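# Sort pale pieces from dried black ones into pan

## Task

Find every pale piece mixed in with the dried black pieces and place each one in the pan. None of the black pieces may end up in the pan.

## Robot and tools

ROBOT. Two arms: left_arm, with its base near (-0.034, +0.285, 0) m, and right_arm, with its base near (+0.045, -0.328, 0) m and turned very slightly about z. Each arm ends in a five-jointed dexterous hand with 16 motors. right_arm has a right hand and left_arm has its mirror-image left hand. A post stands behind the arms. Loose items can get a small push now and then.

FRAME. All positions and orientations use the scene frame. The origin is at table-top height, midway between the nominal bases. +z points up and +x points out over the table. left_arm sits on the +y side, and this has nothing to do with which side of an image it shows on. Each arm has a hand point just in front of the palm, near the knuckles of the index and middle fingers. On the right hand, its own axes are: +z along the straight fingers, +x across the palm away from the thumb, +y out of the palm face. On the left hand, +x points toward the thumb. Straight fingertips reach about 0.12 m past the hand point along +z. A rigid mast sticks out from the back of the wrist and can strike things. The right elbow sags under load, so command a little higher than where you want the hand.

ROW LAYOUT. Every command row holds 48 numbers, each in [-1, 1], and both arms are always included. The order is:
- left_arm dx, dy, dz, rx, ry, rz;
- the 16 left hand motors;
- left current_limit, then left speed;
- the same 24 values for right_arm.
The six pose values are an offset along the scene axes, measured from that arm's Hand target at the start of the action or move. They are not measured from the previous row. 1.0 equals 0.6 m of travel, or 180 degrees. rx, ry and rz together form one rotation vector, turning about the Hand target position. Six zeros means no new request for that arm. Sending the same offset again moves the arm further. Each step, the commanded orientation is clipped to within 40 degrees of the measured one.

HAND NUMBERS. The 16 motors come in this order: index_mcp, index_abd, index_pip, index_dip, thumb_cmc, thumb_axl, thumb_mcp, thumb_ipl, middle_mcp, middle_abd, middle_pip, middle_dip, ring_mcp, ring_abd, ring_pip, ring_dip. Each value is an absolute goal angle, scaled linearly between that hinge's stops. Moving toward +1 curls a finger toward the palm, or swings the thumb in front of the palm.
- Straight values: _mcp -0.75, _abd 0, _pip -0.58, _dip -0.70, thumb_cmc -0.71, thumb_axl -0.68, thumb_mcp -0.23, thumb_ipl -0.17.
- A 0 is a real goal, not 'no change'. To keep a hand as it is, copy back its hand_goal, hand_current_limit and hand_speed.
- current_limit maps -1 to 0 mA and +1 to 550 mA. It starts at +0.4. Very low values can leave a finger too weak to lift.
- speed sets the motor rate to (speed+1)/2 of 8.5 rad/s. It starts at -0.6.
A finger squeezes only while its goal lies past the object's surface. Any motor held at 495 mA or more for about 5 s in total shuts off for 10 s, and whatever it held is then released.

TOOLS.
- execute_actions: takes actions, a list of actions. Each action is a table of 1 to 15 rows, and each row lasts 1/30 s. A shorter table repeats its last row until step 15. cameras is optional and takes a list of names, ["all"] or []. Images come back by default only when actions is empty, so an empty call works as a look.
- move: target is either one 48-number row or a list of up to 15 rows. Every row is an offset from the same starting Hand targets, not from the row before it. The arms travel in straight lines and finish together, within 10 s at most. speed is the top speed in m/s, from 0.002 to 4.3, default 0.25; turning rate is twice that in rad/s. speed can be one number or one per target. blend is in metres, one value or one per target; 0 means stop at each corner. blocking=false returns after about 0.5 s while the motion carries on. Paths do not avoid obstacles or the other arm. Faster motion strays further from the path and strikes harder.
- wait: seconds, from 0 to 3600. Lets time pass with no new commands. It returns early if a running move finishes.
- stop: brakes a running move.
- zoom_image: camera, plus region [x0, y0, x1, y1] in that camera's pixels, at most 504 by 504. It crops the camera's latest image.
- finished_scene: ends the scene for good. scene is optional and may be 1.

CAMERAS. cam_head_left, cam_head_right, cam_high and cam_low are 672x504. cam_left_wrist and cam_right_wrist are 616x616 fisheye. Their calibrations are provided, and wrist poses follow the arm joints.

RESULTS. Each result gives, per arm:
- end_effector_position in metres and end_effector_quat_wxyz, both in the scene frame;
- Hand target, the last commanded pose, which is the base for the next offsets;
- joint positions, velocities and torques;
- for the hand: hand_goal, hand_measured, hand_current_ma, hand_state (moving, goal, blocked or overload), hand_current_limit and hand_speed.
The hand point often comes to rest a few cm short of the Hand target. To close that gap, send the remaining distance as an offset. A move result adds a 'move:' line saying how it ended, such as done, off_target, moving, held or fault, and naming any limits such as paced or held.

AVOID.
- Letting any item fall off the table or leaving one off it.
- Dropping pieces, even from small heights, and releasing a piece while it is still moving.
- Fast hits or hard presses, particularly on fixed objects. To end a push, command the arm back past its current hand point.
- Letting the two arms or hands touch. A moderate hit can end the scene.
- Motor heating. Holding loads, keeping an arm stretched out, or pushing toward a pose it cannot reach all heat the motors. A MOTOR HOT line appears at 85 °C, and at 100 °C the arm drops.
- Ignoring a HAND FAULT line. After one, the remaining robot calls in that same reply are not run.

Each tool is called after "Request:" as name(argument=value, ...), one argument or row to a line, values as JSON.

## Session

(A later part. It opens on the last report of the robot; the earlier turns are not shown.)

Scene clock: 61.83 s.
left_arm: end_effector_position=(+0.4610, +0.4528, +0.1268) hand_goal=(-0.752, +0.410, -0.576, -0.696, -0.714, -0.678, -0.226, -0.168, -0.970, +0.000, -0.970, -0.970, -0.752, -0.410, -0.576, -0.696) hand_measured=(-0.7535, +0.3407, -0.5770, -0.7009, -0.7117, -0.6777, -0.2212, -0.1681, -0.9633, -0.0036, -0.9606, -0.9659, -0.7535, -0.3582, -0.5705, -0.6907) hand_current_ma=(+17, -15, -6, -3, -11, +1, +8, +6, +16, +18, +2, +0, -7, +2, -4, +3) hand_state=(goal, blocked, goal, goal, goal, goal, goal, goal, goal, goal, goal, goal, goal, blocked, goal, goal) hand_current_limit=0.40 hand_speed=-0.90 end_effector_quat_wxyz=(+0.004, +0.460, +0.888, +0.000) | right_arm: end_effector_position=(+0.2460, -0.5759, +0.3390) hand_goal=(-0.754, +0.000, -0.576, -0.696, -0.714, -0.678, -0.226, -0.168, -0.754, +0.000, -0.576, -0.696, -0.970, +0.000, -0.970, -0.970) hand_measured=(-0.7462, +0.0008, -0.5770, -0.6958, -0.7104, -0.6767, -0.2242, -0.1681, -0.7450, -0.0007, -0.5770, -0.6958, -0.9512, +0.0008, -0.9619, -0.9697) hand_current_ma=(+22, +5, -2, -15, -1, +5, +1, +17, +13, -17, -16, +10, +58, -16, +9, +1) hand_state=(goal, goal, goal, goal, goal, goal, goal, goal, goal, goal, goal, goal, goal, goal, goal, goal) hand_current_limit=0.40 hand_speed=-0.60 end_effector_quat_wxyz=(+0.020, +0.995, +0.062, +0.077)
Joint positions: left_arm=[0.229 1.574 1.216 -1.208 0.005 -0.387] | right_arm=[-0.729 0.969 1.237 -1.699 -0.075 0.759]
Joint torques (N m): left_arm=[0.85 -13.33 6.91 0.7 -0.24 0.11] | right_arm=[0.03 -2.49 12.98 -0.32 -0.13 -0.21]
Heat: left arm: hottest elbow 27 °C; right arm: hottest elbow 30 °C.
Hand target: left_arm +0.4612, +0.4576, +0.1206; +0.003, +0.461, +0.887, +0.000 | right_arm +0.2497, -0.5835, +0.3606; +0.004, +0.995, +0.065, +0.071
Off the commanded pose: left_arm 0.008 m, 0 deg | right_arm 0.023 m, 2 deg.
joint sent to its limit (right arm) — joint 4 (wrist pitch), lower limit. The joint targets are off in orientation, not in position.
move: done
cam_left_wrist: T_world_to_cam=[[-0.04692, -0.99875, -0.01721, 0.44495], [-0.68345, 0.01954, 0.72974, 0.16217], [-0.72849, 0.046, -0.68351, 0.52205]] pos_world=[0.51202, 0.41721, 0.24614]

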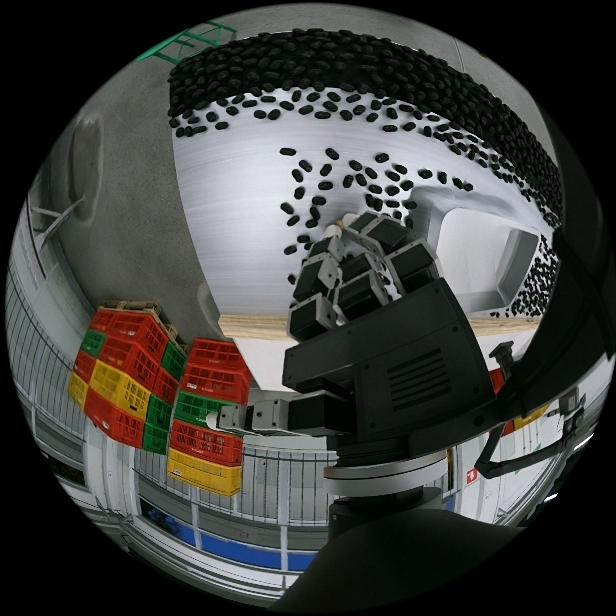

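Request:
move(
  target=[
    [0,0,0,0,0,0, -0.752,0.56,-0.576,-0.696,-0.714,-0.678,-0.226,-0.168,-0.97,0.0,-0.97,-0.97,-0.752,-0.56,-0.576,-0.696,0.4,-0.9, 0,0,0,0,0,0, -0.754,0,-0.576,-0.696,-0.714,-0.678,-0.226,-0.168,-0.754,0,-0.576,-0.696,-0.97,0,-0.97,-0.97,0.4,-0.6],
  ],
  speed=0.04,
  cameras=["cam_left_wrist"],
)

Request:
zoom_image(
  camera="cam_left_wrist",
  region=[310, 190, 370, 250],
)

Request:
move(
  target=[
    [0.017,0,0.05,0,-0.018,0, -0.752,0.56,-0.576,-0.696,-0.714,-0.678,-0.226,-0.168,-0.97,0.0,-0.97,-0.97,-0.752,-0.56,-0.576,-0.696,0.4,-0.9, 0,0,0,0,0,0, -0.754,0,-0.576,-0.696,-0.714,-0.678,-0.226,-0.168,-0.754,0,-0.576,-0.696,-0.97,0,-0.97,-0.97,0.4,-0.6],
  ],
  speed=0.04,
  cameras=["cam_left_wrist"],
)

Request:
zoom_image(
  camera="cam_left_wrist",
  region=[310, 190, 370, 250],
)

Scene clock: 64.17 s.
left_arm: end_effector_position=(+0.4616, +0.4532, +0.1271) hand_goal=(-0.752, +0.560, -0.576, -0.696, -0.714, -0.678, -0.226, -0.168, -0.970, +0.000, -0.970, -0.970, -0.752, -0.560, -0.576, -0.696) hand_measured=(-0.7655, +0.3773, -0.5872, -0.7022, -0.7129, -0.6777, -0.2203, -0.1681, -0.9657, +0.0008, -0.9619, -0.9672, -0.7173, -0.4212, -0.5577, -0.6894) hand_current_ma=(+5, -87, -15, +0, -9, +6, +8, +5, +13, +9, -2, -3, +8, +50, +8, +5) hand_state=(goal, blocked, goal, goal, goal, goal, goal, goal, goal, goal, goal, goal, blocked, blocked, goal, goal) hand_current_limit=0.40 hand_speed=-0.90 end_effector_quat_wxyz=(+0.005, +0.460, +0.888, +0.001) | right_arm: end_effector_position=(+0.2460, -0.5759, +0.3390) hand_goal=(-0.754, +0.000, -0.576, -0.696, -0.714, -0.678, -0.226, -0.168, -0.754, +0.000, -0.576, -0.696, -0.970, +0.000, -0.970, -0.970) hand_measured=(-0.7462, -0.0007, -0.5770, -0.6958, -0.7104, -0.6777, -0.2242, -0.1681, -0.7450, +0.0008, -0.5757, -0.6945, -0.9488, -0.0007, -0.9632, -0.9684) hand_current_ma=(+17, -7, +4, -22, +1, -3, +8, +5, +24, -10, -9, +17, +47, -9, +17, -4) hand_state=(goal, goal, goal, goal, goal, goal, goal, goal, goal, goal, goal, goal, goal, goal, goal, goal) hand_current_limit=0.40 hand_speed=-0.60 end_effector_quat_wxyz=(+0.020, +0.995, +0.062, +0.077)
Joint positions: left_arm=[0.229 1.574 1.216 -1.205 0.004 -0.387] | right_arm=[-0.729 0.969 1.237 -1.699 -0.075 0.759]
Joint torques (N m): left_arm=[0.85 -13.33 6.82 0.62 -0.2 0.12] | right_arm=[0.09 -2.49 12.98 -0.31 -0.12 -0.2]
Heat: left arm: hottest elbow 27 °C; right arm: hottest elbow 30 °C.
Hand target: left_arm +0.4613, +0.4576, +0.1207; +0.003, +0.462, +0.887, +0.001 | right_arm +0.2497, -0.5835, +0.3606; +0.004, +0.995, +0.065, +0.071
Off the commanded pose: left_arm 0.008 m, 0 deg | right_arm 0.023 m, 2 deg.
joint sent to its limit (right arm) — joint 4 (wrist pitch), lower limit. The joint targets are off in orientation, not in position.
move: done
cam_left_wrist: T_world_to_cam=[[-0.04679, -0.99872, -0.01901, 0.44543], [-0.68515, 0.01824, 0.72818, 0.16396], [-0.7269, 0.0471, -0.68512, 0.5216]] pos_world=[0.51233, 0.41731, 0.24644]

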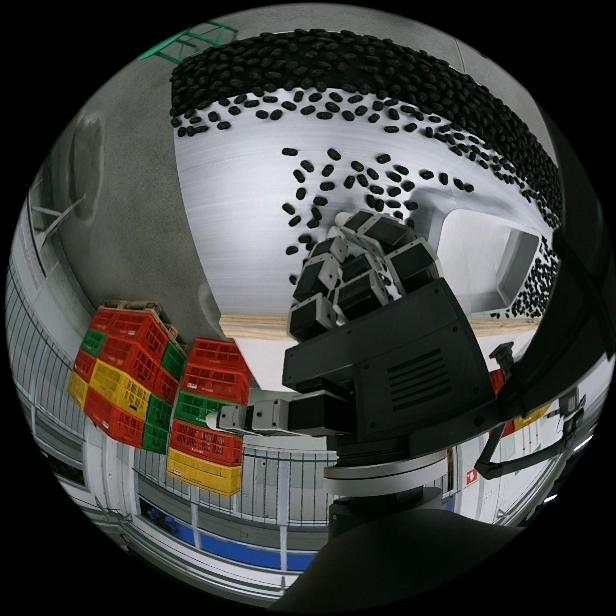

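Scaled by 8.400 from the camera's image (finer frame: 880x880).

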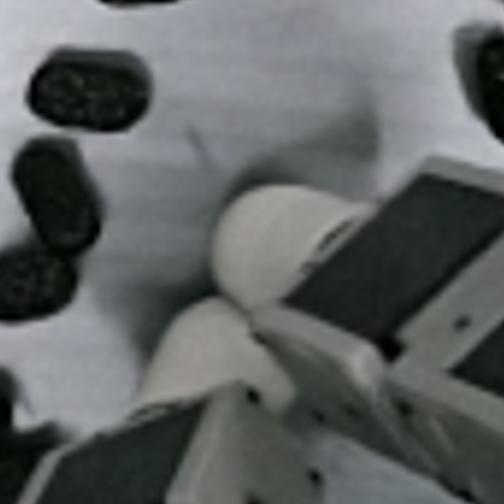

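Scene clock: 65.23 s.
left_arm: end_effector_position=(+0.4618, +0.4521, +0.1278) hand_goal=(-0.752, +0.560, -0.576, -0.696, -0.714, -0.678, -0.226, -0.168, -0.970, +0.000, -0.970, -0.970, -0.752, -0.560, -0.576, -0.696) hand_measured=(-0.7643, +0.3788, -0.5872, -0.7022, -0.7117, -0.6777, -0.2212, -0.1681, -0.9669, +0.0023, -0.9606, -0.9672, -0.7161, -0.4212, -0.5577, -0.6907) hand_current_ma=(+4, -91, -8, +5, -4, -1, +16, +1, +16, +14, +4, -7, +10, +57, +3, +10) hand_state=(goal, blocked, goal, goal, goal, goal, goal, goal, goal, goal, goal, goal, blocked, blocked, goal, goal) hand_current_limit=0.40 hand_speed=-0.90 end_effector_quat_wxyz=(+0.008, +0.460, +0.888, -0.001) | right_arm: end_effector_position=(+0.2460, -0.5759, +0.3390) hand_goal=(-0.754, +0.000, -0.576, -0.696, -0.714, -0.678, -0.226, -0.168, -0.754, +0.000, -0.576, -0.696, -0.970, +0.000, -0.970, -0.970) hand_measured=(-0.7462, -0.0007, -0.5770, -0.6958, -0.7104, -0.6767, -0.2242, -0.1681, -0.7450, +0.0008, -0.5757, -0.6958, -0.9500, -0.0007, -0.9632, -0.9697) hand_current_ma=(+18, -8, -9, -5, +6, +8, -9, +5, +17, -14, -16, +10, +54, -11, +6, +9) hand_state=(goal, goal, goal, goal, goal, goal, goal, goal, goal, goal, goal, goal, goal, goal, goal, goal) hand_current_limit=0.40 hand_speed=-0.60 end_effector_quat_wxyz=(+0.020, +0.995, +0.062, +0.077)
Joint positions: left_arm=[0.229 1.572 1.216 -1.205 0.011 -0.387] | right_arm=[-0.729 0.969 1.237 -1.699 -0.075 0.759]
Joint torques (N m): left_arm=[0.85 -15.68 9.21 0.16 0.05 0.11] | right_arm=[0.03 -2.49 12.98 -0.32 -0.12 -0.21]
Heat: left arm: hottest elbow 27 °C; right arm: hottest elbow 30 °C.
Hand target: left_arm +0.4715, +0.4576, +0.1506; +0.028, +0.461, +0.887, +0.013 | right_arm +0.2497, -0.5835, +0.3606; +0.004, +0.995, +0.065, +0.071
Off the commanded pose: left_arm 0.025 m, 3 deg | right_arm 0.023 m, 2 deg.
joint sent to its limit (right arm) — joint 4 (wrist pitch), lower limit. The joint targets are off in orientation, not in position.
move: off_target (left_arm)
cam_left_wrist: T_world_to_cam=[[-0.04643, -0.99884, -0.0127, 0.44354], [-0.68799, 0.02276, 0.72536, 0.16316], [-0.72423, 0.04242, -0.68825, 0.52357]] pos_world=[0.51203, 0.4171, 0.24763]

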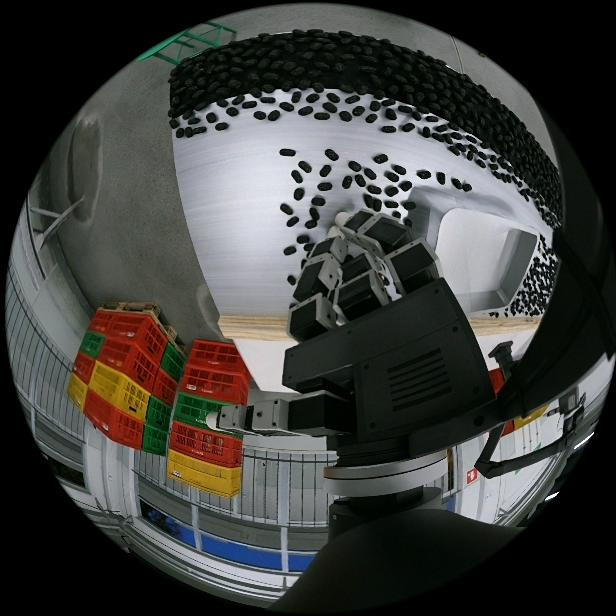

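Scaled by 8.400 from the camera's image (finer frame: 880x880).

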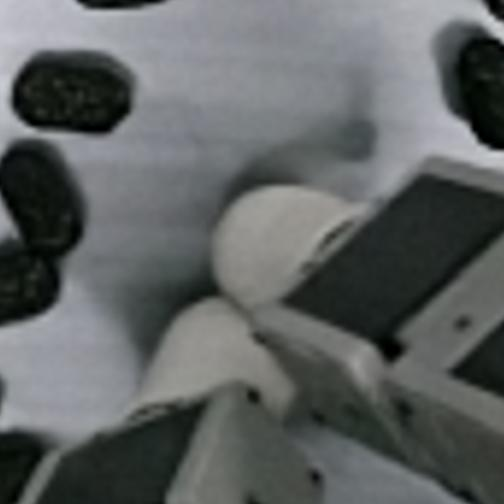

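Request:
move(
  target=[
    [0.003,0,0.035,0,-0.005,0, -0.764,0.2,-0.576,-0.696,-0.714,-0.678,-0.226,-0.168,-0.97,0.0,-0.97,-0.97,-0.764,-0.2,-0.576,-0.696,0.4,-0.8, 0,0,0,0,0,0, -0.754,0,-0.576,-0.696,-0.714,-0.678,-0.226,-0.168,-0.754,0,-0.576,-0.696,-0.97,0,-0.97,-0.97,0.4,-0.6],
  ],
  speed=0.04,
  cameras=["cam_left_wrist"],
)

Request:
zoom_image(
  camera="cam_left_wrist",
  region=[290, 170, 390, 270],
)

Scene clock: 66.57 s.
left_arm: end_effector_position=(+0.4562, +0.4501, +0.1371) hand_goal=(-0.764, +0.200, -0.576, -0.696, -0.714, -0.678, -0.226, -0.168, -0.970, +0.000, -0.970, -0.970, -0.764, -0.200, -0.576, -0.696) hand_measured=(-0.7595, +0.2015, -0.5808, -0.7022, -0.7117, -0.6767, -0.2212, -0.1681, -0.9633, +0.0023, -0.9606, -0.9659, -0.7511, -0.2043, -0.5680, -0.6894) hand_current_ma=(+14, -2, -14, +2, -5, +8, +1, +6, +8, +10, +10, +5, -3, -8, +5, +10) hand_state=(goal, goal, goal, goal, goal, goal, goal, goal, goal, goal, goal, goal, goal, goal, goal, goal) hand_current_limit=0.40 hand_speed=-0.80 end_effector_quat_wxyz=(+0.009, +0.460, +0.888, -0.003) | right_arm: end_effector_position=(+0.2460, -0.5759, +0.3390) hand_goal=(-0.754, +0.000, -0.576, -0.696, -0.714, -0.678, -0.226, -0.168, -0.754, +0.000, -0.576, -0.696, -0.970, +0.000, -0.970, -0.970) hand_measured=(-0.7462, -0.0007, -0.5770, -0.6958, -0.7104, -0.6777, -0.2232, -0.1672, -0.7450, -0.0007, -0.5782, -0.6958, -0.9500, +0.0008, -0.9619, -0.9697) hand_current_ma=(+13, -1, +4, -22, -5, -9, -12, +0, +34, -3, -8, +16, +55, -5, +16, +13) hand_state=(goal, goal, goal, goal, goal, goal, goal, goal, goal, goal, goal, goal, goal, goal, goal, goal) hand_current_limit=0.40 hand_speed=-0.60 end_effector_quat_wxyz=(+0.020, +0.995, +0.062, +0.077)
Joint positions: left_arm=[0.229 1.549 1.216 -1.229 0.016 -0.387] | right_arm=[-0.729 0.969 1.237 -1.699 -0.075 0.759]
Joint torques (N m): left_arm=[0.85 -15.56 11.26 -0.29 0.02 0.11] | right_arm=[0.09 -2.43 13 -0.32 -0.13 -0.21]
Heat: left arm: hottest elbow 27 °C; right arm: hottest elbow 30 °C.
Hand target: left_arm +0.4732, +0.4576, +0.1716; +0.035, +0.461, +0.886, +0.017 | right_arm +0.2497, -0.5835, +0.3606; +0.004, +0.995, +0.065, +0.071
Off the commanded pose: left_arm 0.039 m, 4 deg | right_arm 0.023 m, 2 deg.
joint sent to its limit (right arm) — joint 4 (wrist pitch), lower limit. The joint targets are off in orientation, not in position.
move: off_target (left_arm)
cam_left_wrist: T_world_to_cam=[[-0.04648, -0.99889, -0.00831, 0.44081], [-0.68785, 0.02597, 0.72539, 0.15117], [-0.72437, 0.03943, -0.68829, 0.52744]] pos_world=[0.50653, 0.4156, 0.25703]

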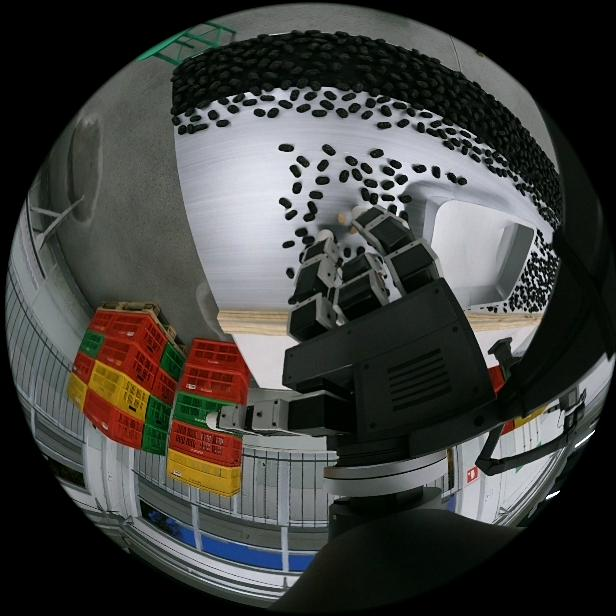

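Scaled by 5.040 from the camera's image (finer frame: 880x880).

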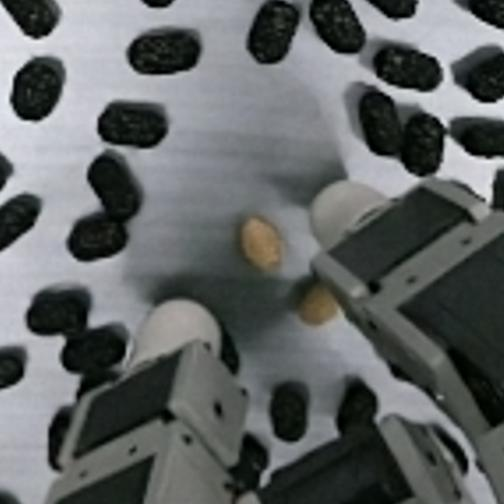

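Request:
move(
  target=[
    [-0.020,-0.0218,-0.069,0,0.023,0, -0.764,0.27,-0.576,-0.696,-0.714,-0.678,-0.226,-0.168,-0.97,0.0,-0.97,-0.97,-0.764,-0.27,-0.576,-0.696,0.4,-0.8, 0,0,0,0,0,0, -0.754,0,-0.576,-0.696,-0.714,-0.678,-0.226,-0.168,-0.754,0,-0.576,-0.696,-0.97,0,-0.97,-0.97,0.4,-0.6],
  ],
  speed=0.04,
  cameras=["cam_left_wrist"],
)

Request:
zoom_image(
  camera="cam_left_wrist",
  region=[310, 190, 370, 250],
)

Scene clock: 68.93 s.
left_arm: end_effector_position=(+0.4573, +0.4474, +0.1320) hand_goal=(-0.764, +0.270, -0.576, -0.696, -0.714, -0.678, -0.226, -0.168, -0.970, +0.000, -0.970, -0.970, -0.764, -0.270, -0.576, -0.696) hand_measured=(-0.7583, +0.2572, -0.5808, -0.6958, -0.7117, -0.6777, -0.2212, -0.1681, -0.9633, +0.0008, -0.9606, -0.9672, -0.7498, -0.2541, -0.5680, -0.6907) hand_current_ma=(+6, +0, -4, -6, -9, -1, +11, +2, +15, +6, +3, -6, -6, +0, +1, +7) hand_state=(goal, goal, goal, goal, goal, goal, goal, goal, goal, goal, goal, goal, goal, goal, goal, goal) hand_current_limit=0.40 hand_speed=-0.80 end_effector_quat_wxyz=(+0.002, +0.463, +0.886, -0.003) | right_arm: end_effector_position=(+0.2460, -0.5759, +0.3390) hand_goal=(-0.754, +0.000, -0.576, -0.696, -0.714, -0.678, -0.226, -0.168, -0.754, +0.000, -0.576, -0.696, -0.970, +0.000, -0.970, -0.970) hand_measured=(-0.7462, -0.0007, -0.5770, -0.6958, -0.7104, -0.6777, -0.2242, -0.1672, -0.7450, +0.0008, -0.5757, -0.6958, -0.9512, -0.0007, -0.9632, -0.9684) hand_current_ma=(+28, +5, -18, -2, -6, -14, -2, -4, +22, -19, -18, -3, +60, -11, +15, +9) hand_state=(goal, goal, goal, goal, goal, goal, goal, goal, goal, goal, goal, goal, goal, goal, goal, goal) hand_current_limit=0.40 hand_speed=-0.60 end_effector_quat_wxyz=(+0.020, +0.995, +0.062, +0.077)
Joint positions: left_arm=[0.221 1.56 1.216 -1.229 0.007 -0.387] | right_arm=[-0.729 0.969 1.237 -1.699 -0.075 0.759]
Joint torques (N m): left_arm=[-1.03 -13.27 7.35 0.59 -0.31 -0.18] | right_arm=[0.09 -2.49 13 -0.29 -0.13 -0.2]
Heat: left arm: hottest elbow 27 °C; right arm: hottest elbow 30 °C.
Hand target: left_arm +0.4613, +0.4445, +0.1302; +0.003, +0.462, +0.887, +0.000 | right_arm +0.2497, -0.5835, +0.3606; +0.004, +0.995, +0.065, +0.071
Off the commanded pose: left_arm 0.005 m, 0 deg | right_arm 0.023 m, 2 deg.
joint sent to its limit (right arm) — joint 4 (wrist pitch), lower limit. The joint targets are off in orientation, not in position.
move: done
cam_left_wrist: T_world_to_cam=[[-0.05456, -0.99842, -0.01338, 0.44228], [-0.67839, 0.02723, 0.7342, 0.14957], [-0.73268, 0.04913, -0.6788, 0.52304]] pos_world=[0.50882, 0.41181, 0.25115]

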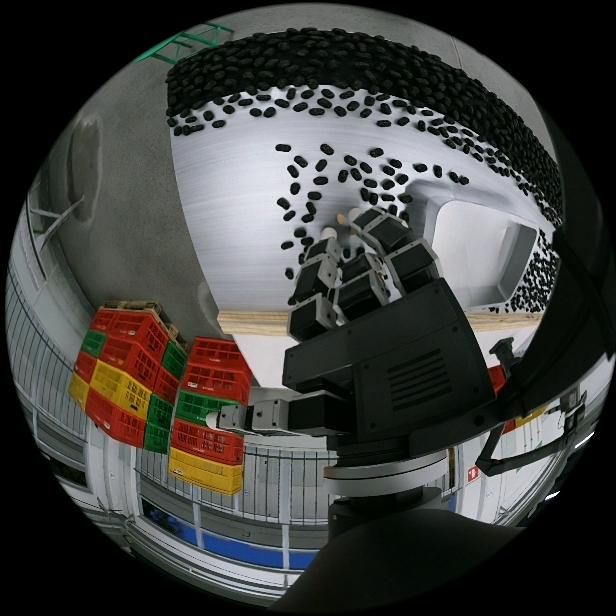

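Scaled by 8.400 from the camera's image (finer frame: 880x880).

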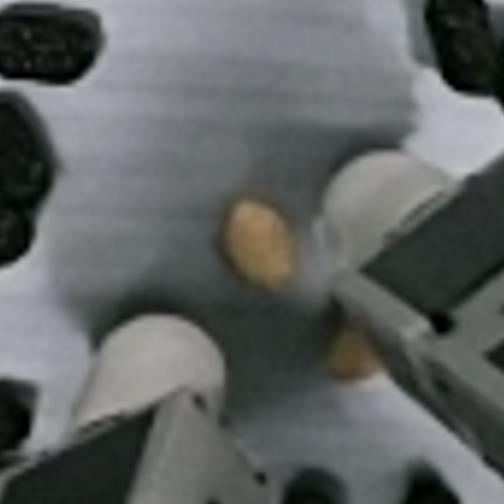

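Request:
move(
  target=[
    [0,0,0,0,0,0, -0.727,0.27,-0.576,-0.696,-0.714,-0.678,-0.226,-0.168,-0.97,0.0,-0.97,-0.97,-0.727,-0.27,-0.576,-0.696,0.4,-0.8, 0,0,0,0,0,0, -0.754,0,-0.576,-0.696,-0.714,-0.678,-0.226,-0.168,-0.754,0,-0.576,-0.696,-0.97,0,-0.97,-0.97,0.4,-0.6],
  ],
  speed=0.04,
)

Request:
move(
  target=[
    [0,0,0,0,0,0, -0.727,0.312,-0.576,-0.696,-0.714,-0.678,-0.226,-0.168,-0.97,0.0,-0.97,-0.97,-0.727,-0.312,-0.576,-0.696,0.4,-0.8, 0,0,0,0,0,0, -0.754,0,-0.576,-0.696,-0.714,-0.678,-0.226,-0.168,-0.754,0,-0.576,-0.696,-0.97,0,-0.97,-0.97,0.4,-0.6],
  ],
  speed=0.04,
  cameras=["cam_left_wrist"],
)

Request:
zoom_image(
  camera="cam_left_wrist",
  region=[310, 190, 370, 250],
)

Scene clock: 69.87 s.
left_arm: end_effector_position=(+0.4572, +0.4475, +0.1321) hand_goal=(-0.728, +0.270, -0.576, -0.696, -0.714, -0.678, -0.226, -0.168, -0.970, +0.000, -0.970, -0.970, -0.728, -0.270, -0.576, -0.696) hand_measured=(-0.7269, +0.2586, -0.5808, -0.6945, -0.7117, -0.6777, -0.2222, -0.1681, -0.9621, +0.0023, -0.9606, -0.9659, -0.7293, -0.2527, -0.5680, -0.6894) hand_current_ma=(+9, +2, -16, +3, -8, +0, +4, +9, +12, +7, +6, +4, -2, -2, +3, +6) hand_state=(goal, goal, goal, goal, goal, goal, goal, goal, goal, goal, goal, goal, goal, goal, goal, goal) hand_current_limit=0.40 hand_speed=-0.80 end_effector_quat_wxyz=(+0.002, +0.463, +0.886, -0.003) | right_arm: end_effector_position=(+0.2460, -0.5759, +0.3390) hand_goal=(-0.754, +0.000, -0.576, -0.696, -0.714, -0.678, -0.226, -0.168, -0.754, +0.000, -0.576, -0.696, -0.970, +0.000, -0.970, -0.970) hand_measured=(-0.7462, -0.0007, -0.5770, -0.6971, -0.7104, -0.6777, -0.2242, -0.1681, -0.7450, -0.0007, -0.5782, -0.6958, -0.9500, -0.0007, -0.9632, -0.9697) hand_current_ma=(+13, -12, +7, -17, +4, -7, +5, +2, +25, -4, -8, +16, +64, -1, +7, +10) hand_state=(goal, goal, goal, goal, goal, goal, goal, goal, goal, goal, goal, goal, goal, goal, goal, goal) hand_current_limit=0.40 hand_speed=-0.60 end_effector_quat_wxyz=(+0.020, +0.995, +0.062, +0.077)
Joint positions: left_arm=[0.221 1.56 1.216 -1.229 0.007 -0.387] | right_arm=[-0.729 0.969 1.237 -1.699 -0.075 0.759]
Joint torques (N m): left_arm=[-0.91 -13.33 7.42 0.62 -0.31 -0.18] | right_arm=[-0.03 -2.43 13 -0.31 -0.12 -0.2]
Heat: left arm: hottest elbow 27 °C; right arm: hottest elbow 31 °C.
Hand target: left_arm +0.4612, +0.4445, +0.1302; +0.003, +0.461, +0.887, +0.000 | right_arm +0.2497, -0.5835, +0.3606; +0.004, +0.995, +0.065, +0.071
Off the commanded pose: left_arm 0.005 m, 0 deg | right_arm 0.023 m, 2 deg.
joint sent to its limit (right arm) — joint 4 (wrist pitch), lower limit. The joint targets are off in orientation, not in position.
move: done

Scene clock: 70.37 s.
left_arm: end_effector_position=(+0.4572, +0.4475, +0.1321) hand_goal=(-0.728, +0.312, -0.576, -0.696, -0.714, -0.678, -0.226, -0.168, -0.970, +0.000, -0.970, -0.970, -0.728, -0.312, -0.576, -0.696) hand_measured=(-0.7269, +0.2953, -0.5808, -0.6958, -0.7117, -0.6777, -0.2212, -0.1681, -0.9621, +0.0008, -0.9606, -0.9659, -0.7269, -0.2922, -0.5680, -0.6894) hand_current_ma=(+7, -3, -13, -2, -6, +0, +4, +2, +6, +12, +0, -7, -7, -6, +6, +6) hand_state=(goal, goal, goal, goal, goal, goal, goal, goal, goal, goal, goal, goal, goal, goal, goal, goal) hand_current_limit=0.40 hand_speed=-0.80 end_effector_quat_wxyz=(+0.002, +0.463, +0.886, -0.003) | right_arm: end_effector_position=(+0.2460, -0.5759, +0.3390) hand_goal=(-0.754, +0.000, -0.576, -0.696, -0.714, -0.678, -0.226, -0.168, -0.754, +0.000, -0.576, -0.696, -0.970, +0.000, -0.970, -0.970) hand_measured=(-0.7474, +0.0008, -0.5770, -0.6958, -0.7104, -0.6767, -0.2242, -0.1672, -0.7450, +0.0008, -0.5770, -0.6958, -0.9500, -0.0007, -0.9632, -0.9697) hand_current_ma=(+3, -8, +3, -22, -15, -11, -8, +5, +38, -8, -5, +21, +51, -2, +10, +15) hand_state=(goal, goal, goal, goal, goal, goal, goal, goal, goal, goal, goal, goal, goal, goal, goal, goal) hand_current_limit=0.40 hand_speed=-0.60 end_effector_quat_wxyz=(+0.020, +0.995, +0.062, +0.077)
Joint positions: left_arm=[0.221 1.56 1.216 -1.229 0.007 -0.387] | right_arm=[-0.729 0.969 1.237 -1.699 -0.075 0.759]
Joint torques (N m): left_arm=[-0.91 -13.22 7.43 0.62 -0.3 -0.18] | right_arm=[0.03 -2.49 12.98 -0.31 -0.12 -0.21]
Heat: left arm: hottest elbow 27 °C; right arm: hottest elbow 31 °C.
Hand target: left_arm +0.4612, +0.4445, +0.1302; +0.003, +0.461, +0.887, +0.000 | right_arm +0.2497, -0.5835, +0.3606; +0.004, +0.995, +0.065, +0.071
Off the commanded pose: left_arm 0.005 m, 0 deg | right_arm 0.023 m, 2 deg.
joint sent to its limit (right arm) — joint 4 (wrist pitch), lower limit. The joint targets are off in orientation, not in position.
move: done
cam_left_wrist: T_world_to_cam=[[-0.05422, -0.99843, -0.01374, 0.44231], [-0.67836, 0.02673, 0.73425, 0.14974], [-0.73273, 0.04914, -0.67875, 0.52305]] pos_world=[0.50882, 0.41191, 0.25115]

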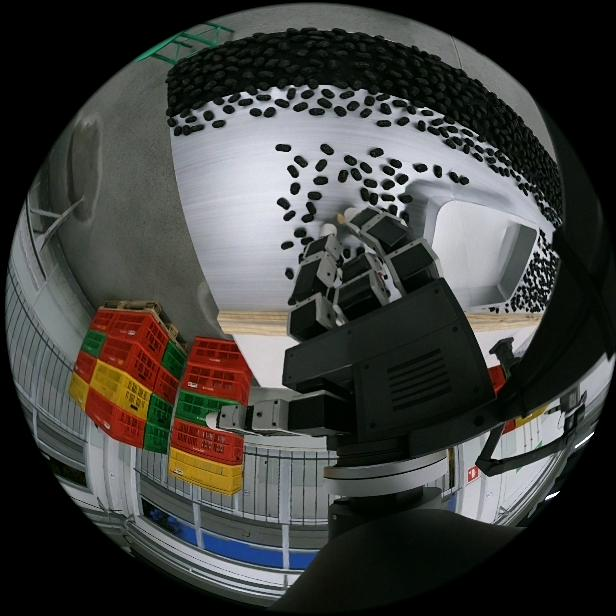

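Scaled by 8.400 from the camera's image (finer frame: 880x880).

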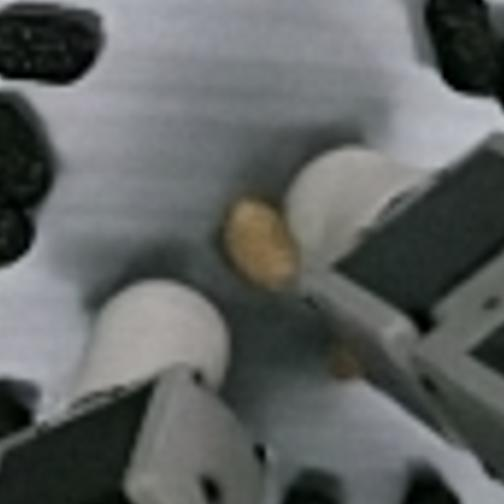

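Request:
move(
  target=[
    [-0.004,0,-0.007,0,0,0, -0.727,0.312,-0.576,-0.696,-0.714,-0.678,-0.226,-0.168,-0.97,0.0,-0.97,-0.97,-0.727,-0.312,-0.576,-0.696,0.4,-0.8, 0,0,0,0,0,0, -0.754,0,-0.576,-0.696,-0.714,-0.678,-0.226,-0.168,-0.754,0,-0.576,-0.696,-0.97,0,-0.97,-0.97,0.4,-0.6],
  ],
  speed=0.03,
  cameras=["cam_left_wrist"],
)

Request:
zoom_image(
  camera="cam_left_wrist",
  region=[310, 190, 370, 250],
)

Scene clock: 71.83 s.
left_arm: end_effector_position=(+0.4566, +0.4474, +0.1292) hand_goal=(-0.728, +0.312, -0.576, -0.696, -0.714, -0.678, -0.226, -0.168, -0.970, +0.000, -0.970, -0.970, -0.728, -0.312, -0.576, -0.696) hand_measured=(-0.7281, +0.2967, -0.5808, -0.6945, -0.7117, -0.6767, -0.2212, -0.1681, -0.9633, +0.0008, -0.9606, -0.9672, -0.7281, -0.2937, -0.5680, -0.6907) hand_current_ma=(+4, +3, -14, -3, -11, +9, +7, +4, +11, +10, +4, -4, -10, +0, +4, -5) hand_state=(goal, goal, goal, goal, goal, goal, goal, goal, goal, goal, goal, goal, goal, goal, goal, goal) hand_current_limit=0.40 hand_speed=-0.80 end_effector_quat_wxyz=(+0.002, +0.463, +0.886, -0.003) | right_arm: end_effector_position=(+0.2460, -0.5759, +0.3390) hand_goal=(-0.754, +0.000, -0.576, -0.696, -0.714, -0.678, -0.226, -0.168, -0.754, +0.000, -0.576, -0.696, -0.970, +0.000, -0.970, -0.970) hand_measured=(-0.7462, +0.0008, -0.5770, -0.6958, -0.7104, -0.6777, -0.2242, -0.1681, -0.7450, -0.0007, -0.5770, -0.6958, -0.9488, +0.0008, -0.9619, -0.9684) hand_current_ma=(+13, +8, -3, -9, -8, +1, -5, +1, +19, -9, -10, +2, +72, -16, +11, +10) hand_state=(goal, goal, goal, goal, goal, goal, goal, goal, goal, goal, goal, goal, goal, goal, goal, goal) hand_current_limit=0.40 hand_speed=-0.60 end_effector_quat_wxyz=(+0.020, +0.995, +0.062, +0.077)
Joint positions: left_arm=[0.221 1.56 1.208 -1.218 0.007 -0.387] | right_arm=[-0.729 0.969 1.237 -1.699 -0.075 0.759]
Joint torques (N m): left_arm=[-0.79 -13.27 6.91 0.68 -0.31 -0.17] | right_arm=[0.03 -2.49 12.98 -0.31 -0.12 -0.2]
Heat: left arm: hottest elbow 27 °C; right arm: hottest elbow 31 °C.
Hand target: left_arm +0.4588, +0.4445, +0.1260; +0.003, +0.461, +0.887, +0.000 | right_arm +0.2497, -0.5835, +0.3606; +0.004, +0.995, +0.065, +0.071
Off the commanded pose: left_arm 0.005 m, 0 deg | right_arm 0.023 m, 2 deg.
joint sent to its limit (right arm) — joint 4 (wrist pitch), lower limit. The joint targets are off in orientation, not in position.
move: done
cam_left_wrist: T_world_to_cam=[[-0.05421, -0.99843, -0.01427, 0.44214], [-0.67972, 0.02643, 0.73299, 0.15233], [-0.73146, 0.04943, -0.68009, 0.52007]] pos_world=[0.50792, 0.41171, 0.24835]

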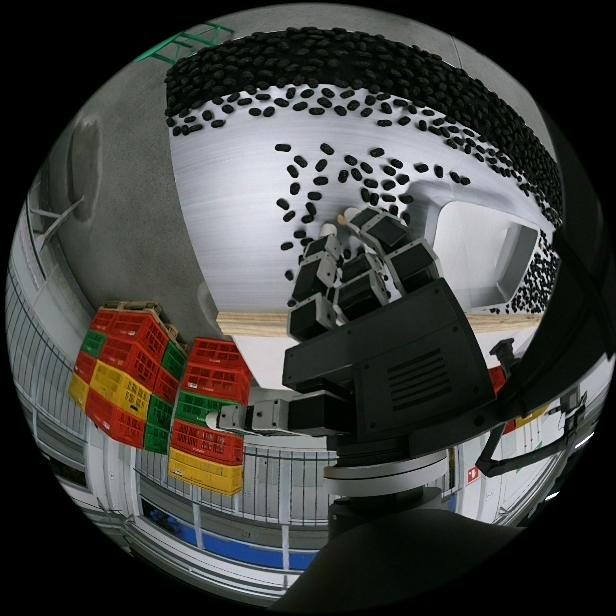

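Scaled by 8.400 from the camera's image (finer frame: 880x880).

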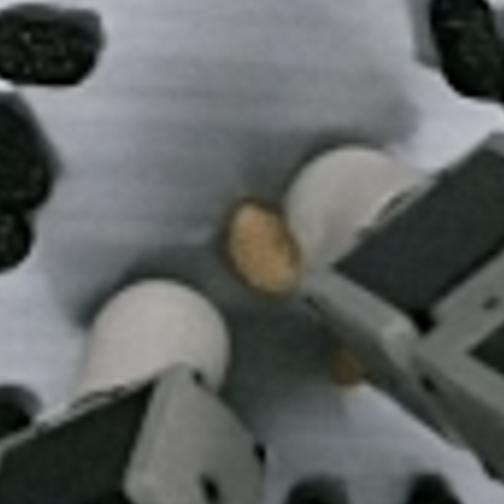

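Request:
move(
  target=[
    [0,0,-0.006,0,0,0, -0.727,0.40,-0.576,-0.696,-0.714,-0.678,-0.226,-0.168,-0.97,0.0,-0.97,-0.97,-0.727,-0.40,-0.576,-0.696,0.4,-0.93, 0,0,0,0,0,0, -0.754,0,-0.576,-0.696,-0.714,-0.678,-0.226,-0.168,-0.754,0,-0.576,-0.696,-0.97,0,-0.97,-0.97,0.4,-0.6],
  ],
  speed=0.03,
  cameras=["cam_left_wrist"],
)

Request:
zoom_image(
  camera="cam_left_wrist",
  region=[310, 190, 370, 250],
)

Scene clock: 72.53 s.
left_arm: end_effector_position=(+0.4583, +0.4477, +0.1288) hand_goal=(-0.728, +0.400, -0.576, -0.696, -0.714, -0.678, -0.226, -0.168, -0.970, +0.000, -0.970, -0.970, -0.728, -0.400, -0.576, -0.696) hand_measured=(-0.7281, +0.3759, -0.5808, -0.6958, -0.7104, -0.6767, -0.2212, -0.1672, -0.9645, +0.0037, -0.9606, -0.9659, -0.7257, -0.3728, -0.5680, -0.6907) hand_current_ma=(+5, +4, -7, +6, -5, +0, +6, +1, +8, +11, +4, -8, -2, +5, -3, +11) hand_state=(goal, blocked, goal, goal, goal, goal, goal, goal, goal, goal, goal, goal, goal, blocked, goal, goal) hand_current_limit=0.40 hand_speed=-0.93 end_effector_quat_wxyz=(+0.006, +0.463, +0.886, +0.000) | right_arm: end_effector_position=(+0.2460, -0.5759, +0.3390) hand_goal=(-0.754, +0.000, -0.576, -0.696, -0.714, -0.678, -0.226, -0.168, -0.754, +0.000, -0.576, -0.696, -0.970, +0.000, -0.970, -0.970) hand_measured=(-0.7474, -0.0007, -0.5770, -0.6958, -0.7104, -0.6777, -0.2232, -0.1672, -0.7450, +0.0008, -0.5782, -0.6958, -0.9500, +0.0008, -0.9632, -0.9697) hand_current_ma=(+13, -5, +2, -3, -2, -6, +0, -4, +18, +10, -3, +20, +43, -9, +5, +15) hand_state=(goal, goal, goal, goal, goal, goal, goal, goal, goal, goal, goal, goal, goal, goal, goal, goal) hand_current_limit=0.40 hand_speed=-0.60 end_effector_quat_wxyz=(+0.020, +0.995, +0.062, +0.077)
Joint positions: left_arm=[0.221 1.56 1.205 -1.207 0.007 -0.387] | right_arm=[-0.729 0.969 1.237 -1.699 -0.075 0.759]
Joint torques (N m): left_arm=[-0.85 -13.16 6.76 0.61 -0.31 -0.17] | right_arm=[0.09 -2.55 13 -0.32 -0.12 -0.21]
Heat: left arm: hottest elbow 27 °C; right arm: hottest elbow 31 °C.
Hand target: left_arm +0.4588, +0.4445, +0.1224; +0.003, +0.461, +0.887, +0.000 | right_arm +0.2497, -0.5835, +0.3606; +0.004, +0.995, +0.065, +0.071
Off the commanded pose: left_arm 0.007 m, 0 deg | right_arm 0.023 m, 2 deg.
joint sent to its limit (right arm) — joint 4 (wrist pitch), lower limit. The joint targets are off in orientation, not in position.
move: done
cam_left_wrist: T_world_to_cam=[[-0.05413, -0.9984, -0.01655, 0.4428], [-0.68566, 0.02512, 0.72749, 0.15774], [-0.7259, 0.05072, -0.68592, 0.51867]] pos_world=[0.50863, 0.41181, 0.24834]

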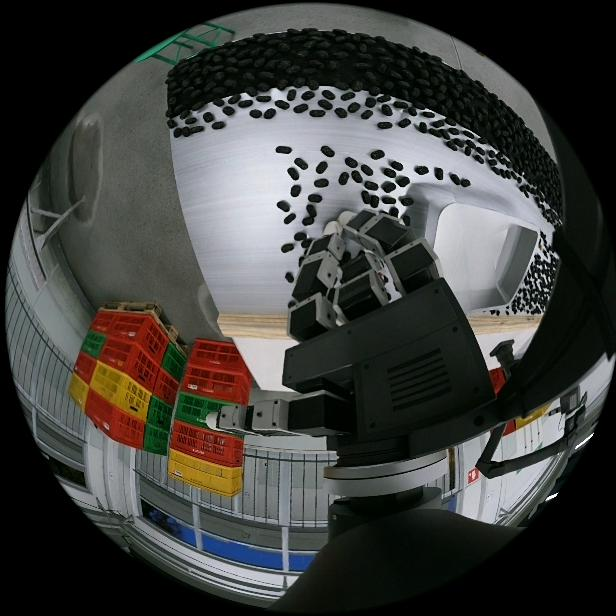

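Scaled by 8.400 from the camera's image (finer frame: 880x880).

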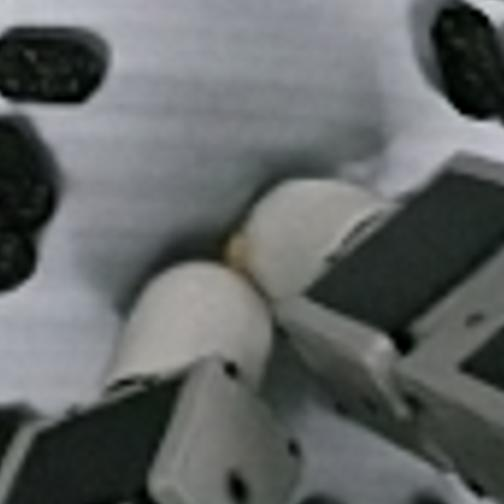

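Request:
move(
  target=[
    [0.02,0,0.10,0,-0.023,0, -0.754,0.1,-0.576,-0.696,-0.714,-0.678,-0.226,-0.168,-0.97,0.0,-0.97,-0.97,-0.754,-0.1,-0.576,-0.696,0.4,-0.6, 0,0,0,0,0,0, -0.754,0,-0.576,-0.696,-0.714,-0.678,-0.226,-0.168,-0.754,0,-0.576,-0.696,-0.97,0,-0.97,-0.97,0.4,-0.6],
  ],
  speed=0.06,
)

Request:
move(
  target=[
    [0,0,0,0,0,0, -0.754,0.0,-0.576,-0.696,-0.714,-0.678,-0.226,-0.168,-0.97,0.0,-0.97,-0.97,-0.754,0,0.95,0.2,0.4,-0.6, 0,0,0,0,0,0, -0.754,0,-0.576,-0.696,-0.714,-0.678,-0.226,-0.168,-0.754,0,-0.576,-0.696,-0.97,0,-0.97,-0.97,0.4,-0.6],
  ],
  speed=0.06,
)

Request:
move(
  target=[
    [0,0,0,0,0,0, -0.754,0.0,-0.576,0.80,-0.714,-0.678,-0.226,-0.168,-0.754,0.0,-0.576,0.80,-0.754,0,0.95,0.2,0.4,-0.6, 0,0,0,0,0,0, -0.754,0,-0.576,-0.696,-0.714,-0.678,-0.226,-0.168,-0.754,0,-0.576,-0.696,-0.97,0,-0.97,-0.97,0.4,-0.6],
  ],
  speed=0.06,
  cameras=["all"],
)

Request:
zoom_image(
  camera="cam_left_wrist",
  region=[260, 130, 460, 330],
)

Request:
zoom_image(
  camera="cam_high",
  region=[120, 120, 260, 260],
)

Request:
zoom_image(
  camera="cam_low",
  region=[340, 150, 560, 330],
)

Scene clock: 75.07 s.
left_arm: end_effector_position=(+0.4518, +0.4448, +0.1475) hand_goal=(-0.754, +0.100, -0.576, -0.696, -0.714, -0.678, -0.226, -0.168, -0.970, +0.000, -0.970, -0.970, -0.754, -0.100, -0.576, -0.696) hand_measured=(-0.7438, +0.1063, -0.5782, -0.6945, -0.7117, -0.6777, -0.2212, -0.1672, -0.9621, +0.0023, -0.9619, -0.9659, -0.7414, -0.1076, -0.5680, -0.6894) hand_current_ma=(+7, +0, -11, +2, -8, +3, +8, +5, +16, +13, +9, +3, -7, -6, -5, +4) hand_state=(goal, goal, goal, goal, goal, goal, goal, goal, goal, goal, goal, goal, goal, goal, goal, goal) hand_current_limit=0.40 hand_speed=-0.60 end_effector_quat_wxyz=(+0.009, +0.463, +0.886, -0.003) | right_arm: end_effector_position=(+0.2460, -0.5759, +0.3390) hand_goal=(-0.754, +0.000, -0.576, -0.696, -0.714, -0.678, -0.226, -0.168, -0.754, +0.000, -0.576, -0.696, -0.970, +0.000, -0.970, -0.970) hand_measured=(-0.7462, -0.0007, -0.5770, -0.6958, -0.7104, -0.6788, -0.2232, -0.1672, -0.7450, -0.0007, -0.5770, -0.6958, -0.9512, -0.0007, -0.9632, -0.9697) hand_current_ma=(+18, -17, -5, -8, +8, -10, +8, -5, +24, +16, -5, +11, +68, -15, +5, +20) hand_state=(goal, goal, goal, goal, goal, goal, goal, goal, goal, goal, goal, goal, goal, goal, goal, goal) hand_current_limit=0.40 hand_speed=-0.60 end_effector_quat_wxyz=(+0.020, +0.995, +0.062, +0.077)
Joint positions: left_arm=[0.221 1.526 1.218 -1.254 0.015 -0.387] | right_arm=[-0.729 0.969 1.237 -1.699 -0.075 0.759]
Joint torques (N m): left_arm=[-0.85 -14.92 11.63 -0.32 0.02 -0.17] | right_arm=[0.09 -2.55 12.98 -0.32 -0.13 -0.21]
Heat: left arm: hottest elbow 28 °C; right arm: hottest elbow 31 °C.
Hand target: left_arm +0.4708, +0.4445, +0.1824; +0.035, +0.461, +0.886, +0.017 | right_arm +0.2497, -0.5835, +0.3606; +0.004, +0.995, +0.065, +0.071
Off the commanded pose: left_arm 0.040 m, 4 deg | right_arm 0.023 m, 2 deg.
joint sent to its limit (right arm) — joint 4 (wrist pitch), lower limit. The joint targets are off in orientation, not in position.
move: off_target (left_arm)

Scene clock: 76.40 s.
left_arm: end_effector_position=(+0.4518, +0.4447, +0.1475) hand_goal=(-0.754, +0.000, -0.576, -0.696, -0.714, -0.678, -0.226, -0.168, -0.970, +0.000, -0.970, -0.970, -0.754, +0.000, +0.950, +0.200) hand_measured=(-0.7438, +0.0008, -0.5795, -0.6958, -0.7104, -0.6767, -0.2212, -0.1672, -0.9633, +0.0008, -0.9619, -0.9659, -0.7523, -0.0051, +0.9371, +0.1973) hand_current_ma=(+10, +5, -7, +8, -6, +6, +14, +5, +10, +6, +7, -1, -3, -1, +2, +9) hand_state=(goal, goal, goal, goal, goal, goal, goal, goal, goal, goal, goal, goal, goal, goal, goal, goal) hand_current_limit=0.40 hand_speed=-0.60 end_effector_quat_wxyz=(+0.009, +0.463, +0.886, -0.003) | right_arm: end_effector_position=(+0.2460, -0.5759, +0.3390) hand_goal=(-0.754, +0.000, -0.576, -0.696, -0.714, -0.678, -0.226, -0.168, -0.754, +0.000, -0.576, -0.696, -0.970, +0.000, -0.970, -0.970) hand_measured=(-0.7474, -0.0007, -0.5770, -0.6958, -0.7104, -0.6767, -0.2242, -0.1681, -0.7450, -0.0007, -0.5757, -0.6958, -0.9500, -0.0007, -0.9632, -0.9697) hand_current_ma=(+9, +9, -6, -13, -15, +3, +15, +4, +24, +3, -2, +6, +51, -10, +14, +9) hand_state=(goal, goal, goal, goal, goal, goal, goal, goal, goal, goal, goal, goal, goal, goal, goal, goal) hand_current_limit=0.40 hand_speed=-0.60 end_effector_quat_wxyz=(+0.020, +0.995, +0.062, +0.077)
Joint positions: left_arm=[0.221 1.526 1.218 -1.254 0.016 -0.387] | right_arm=[-0.729 0.969 1.237 -1.699 -0.075 0.759]
Joint torques (N m): left_arm=[-0.85 -14.92 11.63 -0.29 0 -0.17] | right_arm=[0.09 -2.43 13 -0.32 -0.13 -0.21]
Heat: left arm: hottest elbow 28 °C; right arm: hottest elbow 31 °C.
Hand target: left_arm +0.4708, +0.4445, +0.1824; +0.035, +0.461, +0.886, +0.017 | right_arm +0.2497, -0.5835, +0.3606; +0.004, +0.995, +0.065, +0.071
Off the commanded pose: left_arm 0.040 m, 4 deg | right_arm 0.023 m, 2 deg.
joint sent to its limit (right arm) — joint 4 (wrist pitch), lower limit. The joint targets are off in orientation, not in position.
move: done

Scene clock: 77.90 s.
left_arm: end_effector_position=(+0.4515, +0.4447, +0.1474) hand_goal=(-0.754, +0.000, -0.576, +0.800, -0.714, -0.678, -0.226, -0.168, -0.754, +0.000, -0.576, +0.800, -0.754, +0.000, +0.950, +0.200) hand_measured=(-0.7462, -0.0007, -0.5795, +0.7987, -0.7129, -0.6777, -0.2212, -0.1672, -0.7450, +0.0023, -0.5757, +0.7961, -0.7535, -0.0036, +0.9397, +0.1973) hand_current_ma=(+8, -2, -1, +7, -8, +3, +12, -2, +9, +11, +8, -2, -12, -15, +0, +2) hand_state=(goal, goal, goal, goal, goal, goal, goal, goal, goal, goal, goal, goal, goal, goal, goal, goal) hand_current_limit=0.40 hand_speed=-0.60 end_effector_quat_wxyz=(+0.008, +0.463, +0.886, -0.003) | right_arm: end_effector_position=(+0.2460, -0.5759, +0.3390) hand_goal=(-0.754, +0.000, -0.576, -0.696, -0.714, -0.678, -0.226, -0.168, -0.754, +0.000, -0.576, -0.696, -0.970, +0.000, -0.970, -0.970) hand_measured=(-0.7462, +0.0008, -0.5770, -0.6958, -0.7104, -0.6777, -0.2232, -0.1672, -0.7462, +0.0008, -0.5757, -0.6958, -0.9500, +0.0008, -0.9632, -0.9697) hand_current_ma=(+14, +3, +11, -7, +12, -13, -7, -2, +26, -12, -14, +1, +52, -13, +6, +9) hand_state=(goal, goal, goal, goal, goal, goal, goal, goal, goal, goal, goal, goal, goal, goal, goal, goal) hand_current_limit=0.40 hand_speed=-0.60 end_effector_quat_wxyz=(+0.020, +0.995, +0.062, +0.077)
Joint positions: left_arm=[0.221 1.526 1.218 -1.255 0.016 -0.387] | right_arm=[-0.729 0.969 1.237 -1.699 -0.075 0.759]
Joint torques (N m): left_arm=[-0.79 -14.97 11.64 -0.24 -0.02 -0.17] | right_arm=[0.03 -2.43 12.98 -0.32 -0.12 -0.21]
Heat: left arm: hottest elbow 28 °C; right arm: hottest elbow 31 °C.
Hand target: left_arm +0.4708, +0.4445, +0.1824; +0.035, +0.461, +0.886, +0.017 | right_arm +0.2497, -0.5835, +0.3606; +0.004, +0.995, +0.065, +0.071
Off the commanded pose: left_arm 0.040 m, 4 deg | right_arm 0.023 m, 2 deg.
joint sent to its limit (right arm) — joint 4 (wrist pitch), lower limit. The joint targets are off in orientation, not in position.
move: done
cam_left_wrist: T_world_to_cam=[[-0.05412, -0.9985, -0.00794, 0.43847], [-0.68678, 0.03145, 0.72618, 0.13756], [-0.72484, 0.04475, -0.68746, 0.52912]] pos_world=[0.50173, 0.4098, 0.26733]
cam_right_wrist: T_world_to_cam=[[-0.68362, -0.72813, -0.04984, -0.20498], [-0.5986, 0.52031, 0.60907, 0.19329], [-0.41755, 0.44621, -0.79155, 0.75929]] pos_world=[0.29262, -0.58863, 0.47307]

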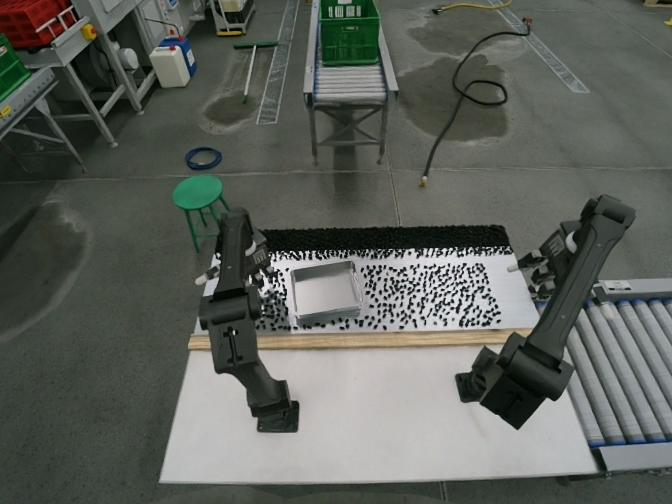

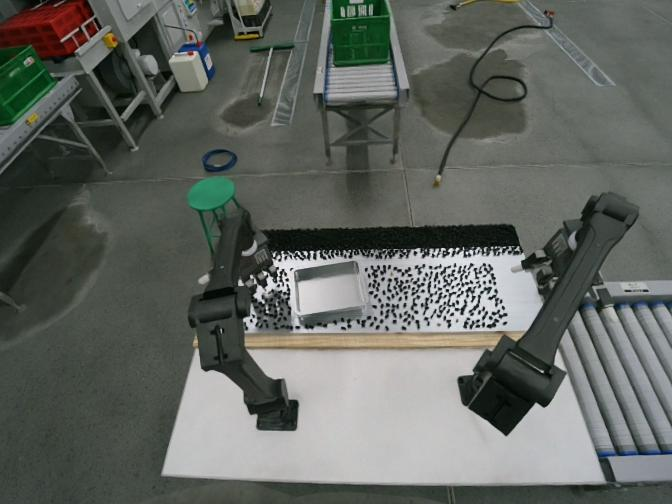

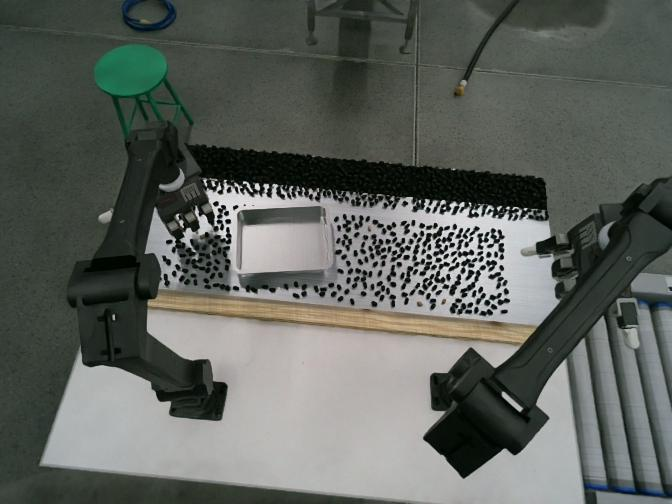

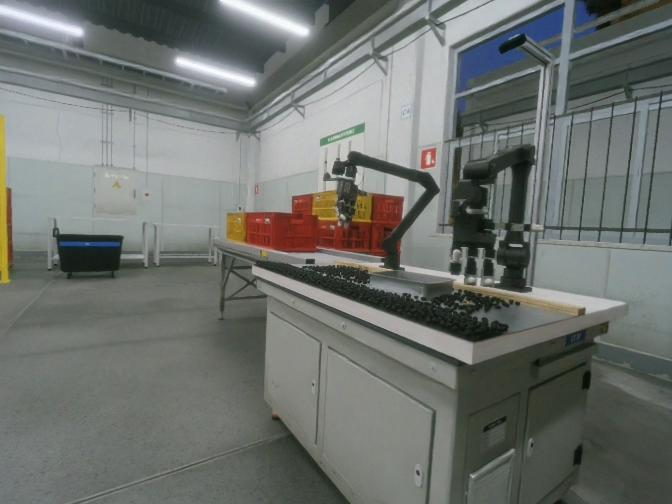

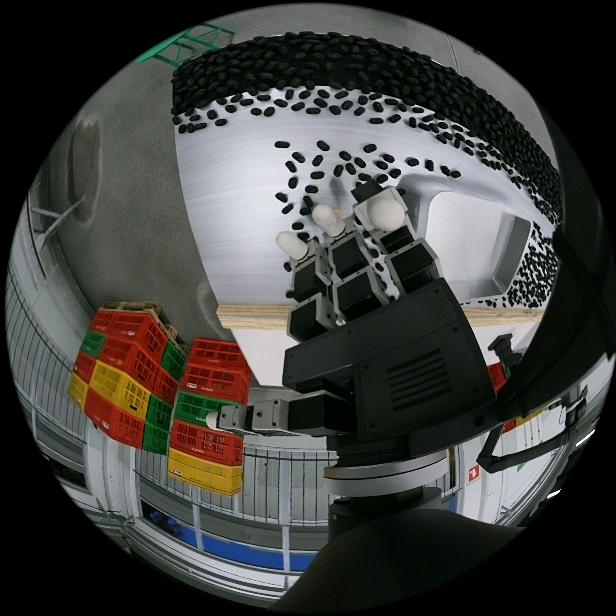

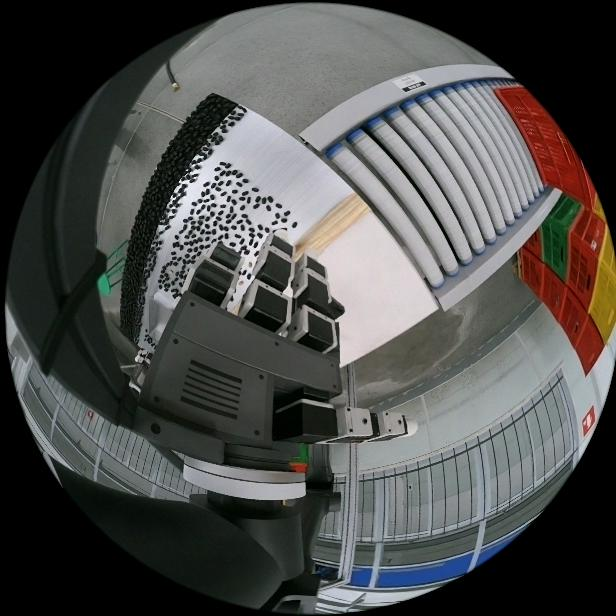

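Scaled by 2.520 from the camera's image (finer frame: 880x880).

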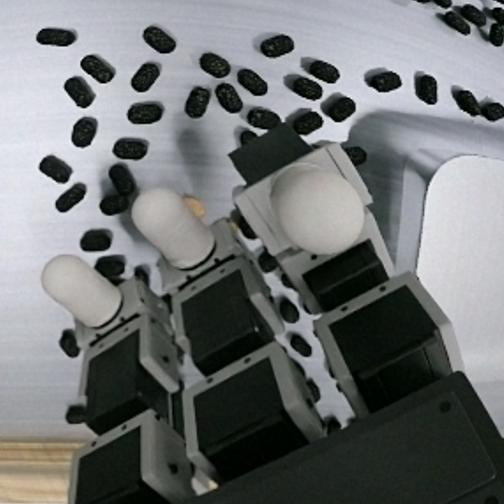

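Scaled by 3.600 from the camera's image (finer frame: 960x720).

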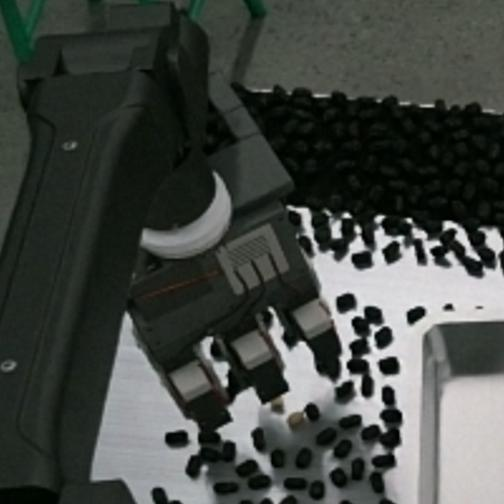

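Scaled by 2.291 from the camera's image (finer frame: 960x720).

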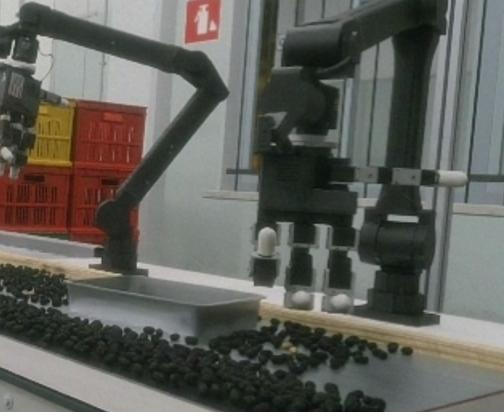

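Request:
zoom_image(
  camera="cam_low",
  region=[440, 235, 520, 315],
)

Request:
zoom_image(
  camera="cam_left_wrist",
  region=[280, 190, 380, 290],
)

Scaled by 6.300 from the camera's image (finer frame: 960x720).

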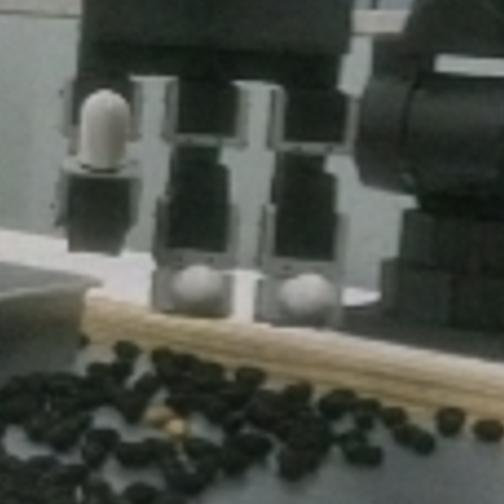

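Scaled by 5.040 from the camera's image (finer frame: 880x880).

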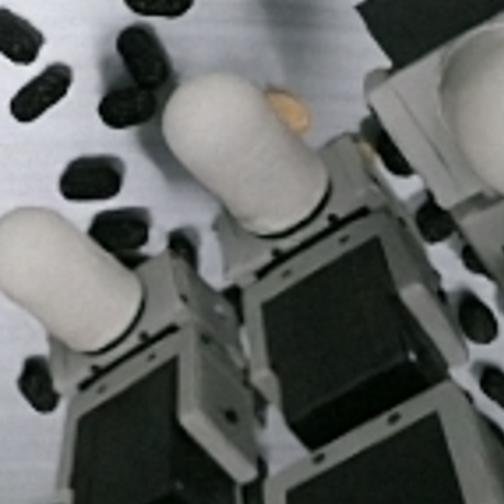

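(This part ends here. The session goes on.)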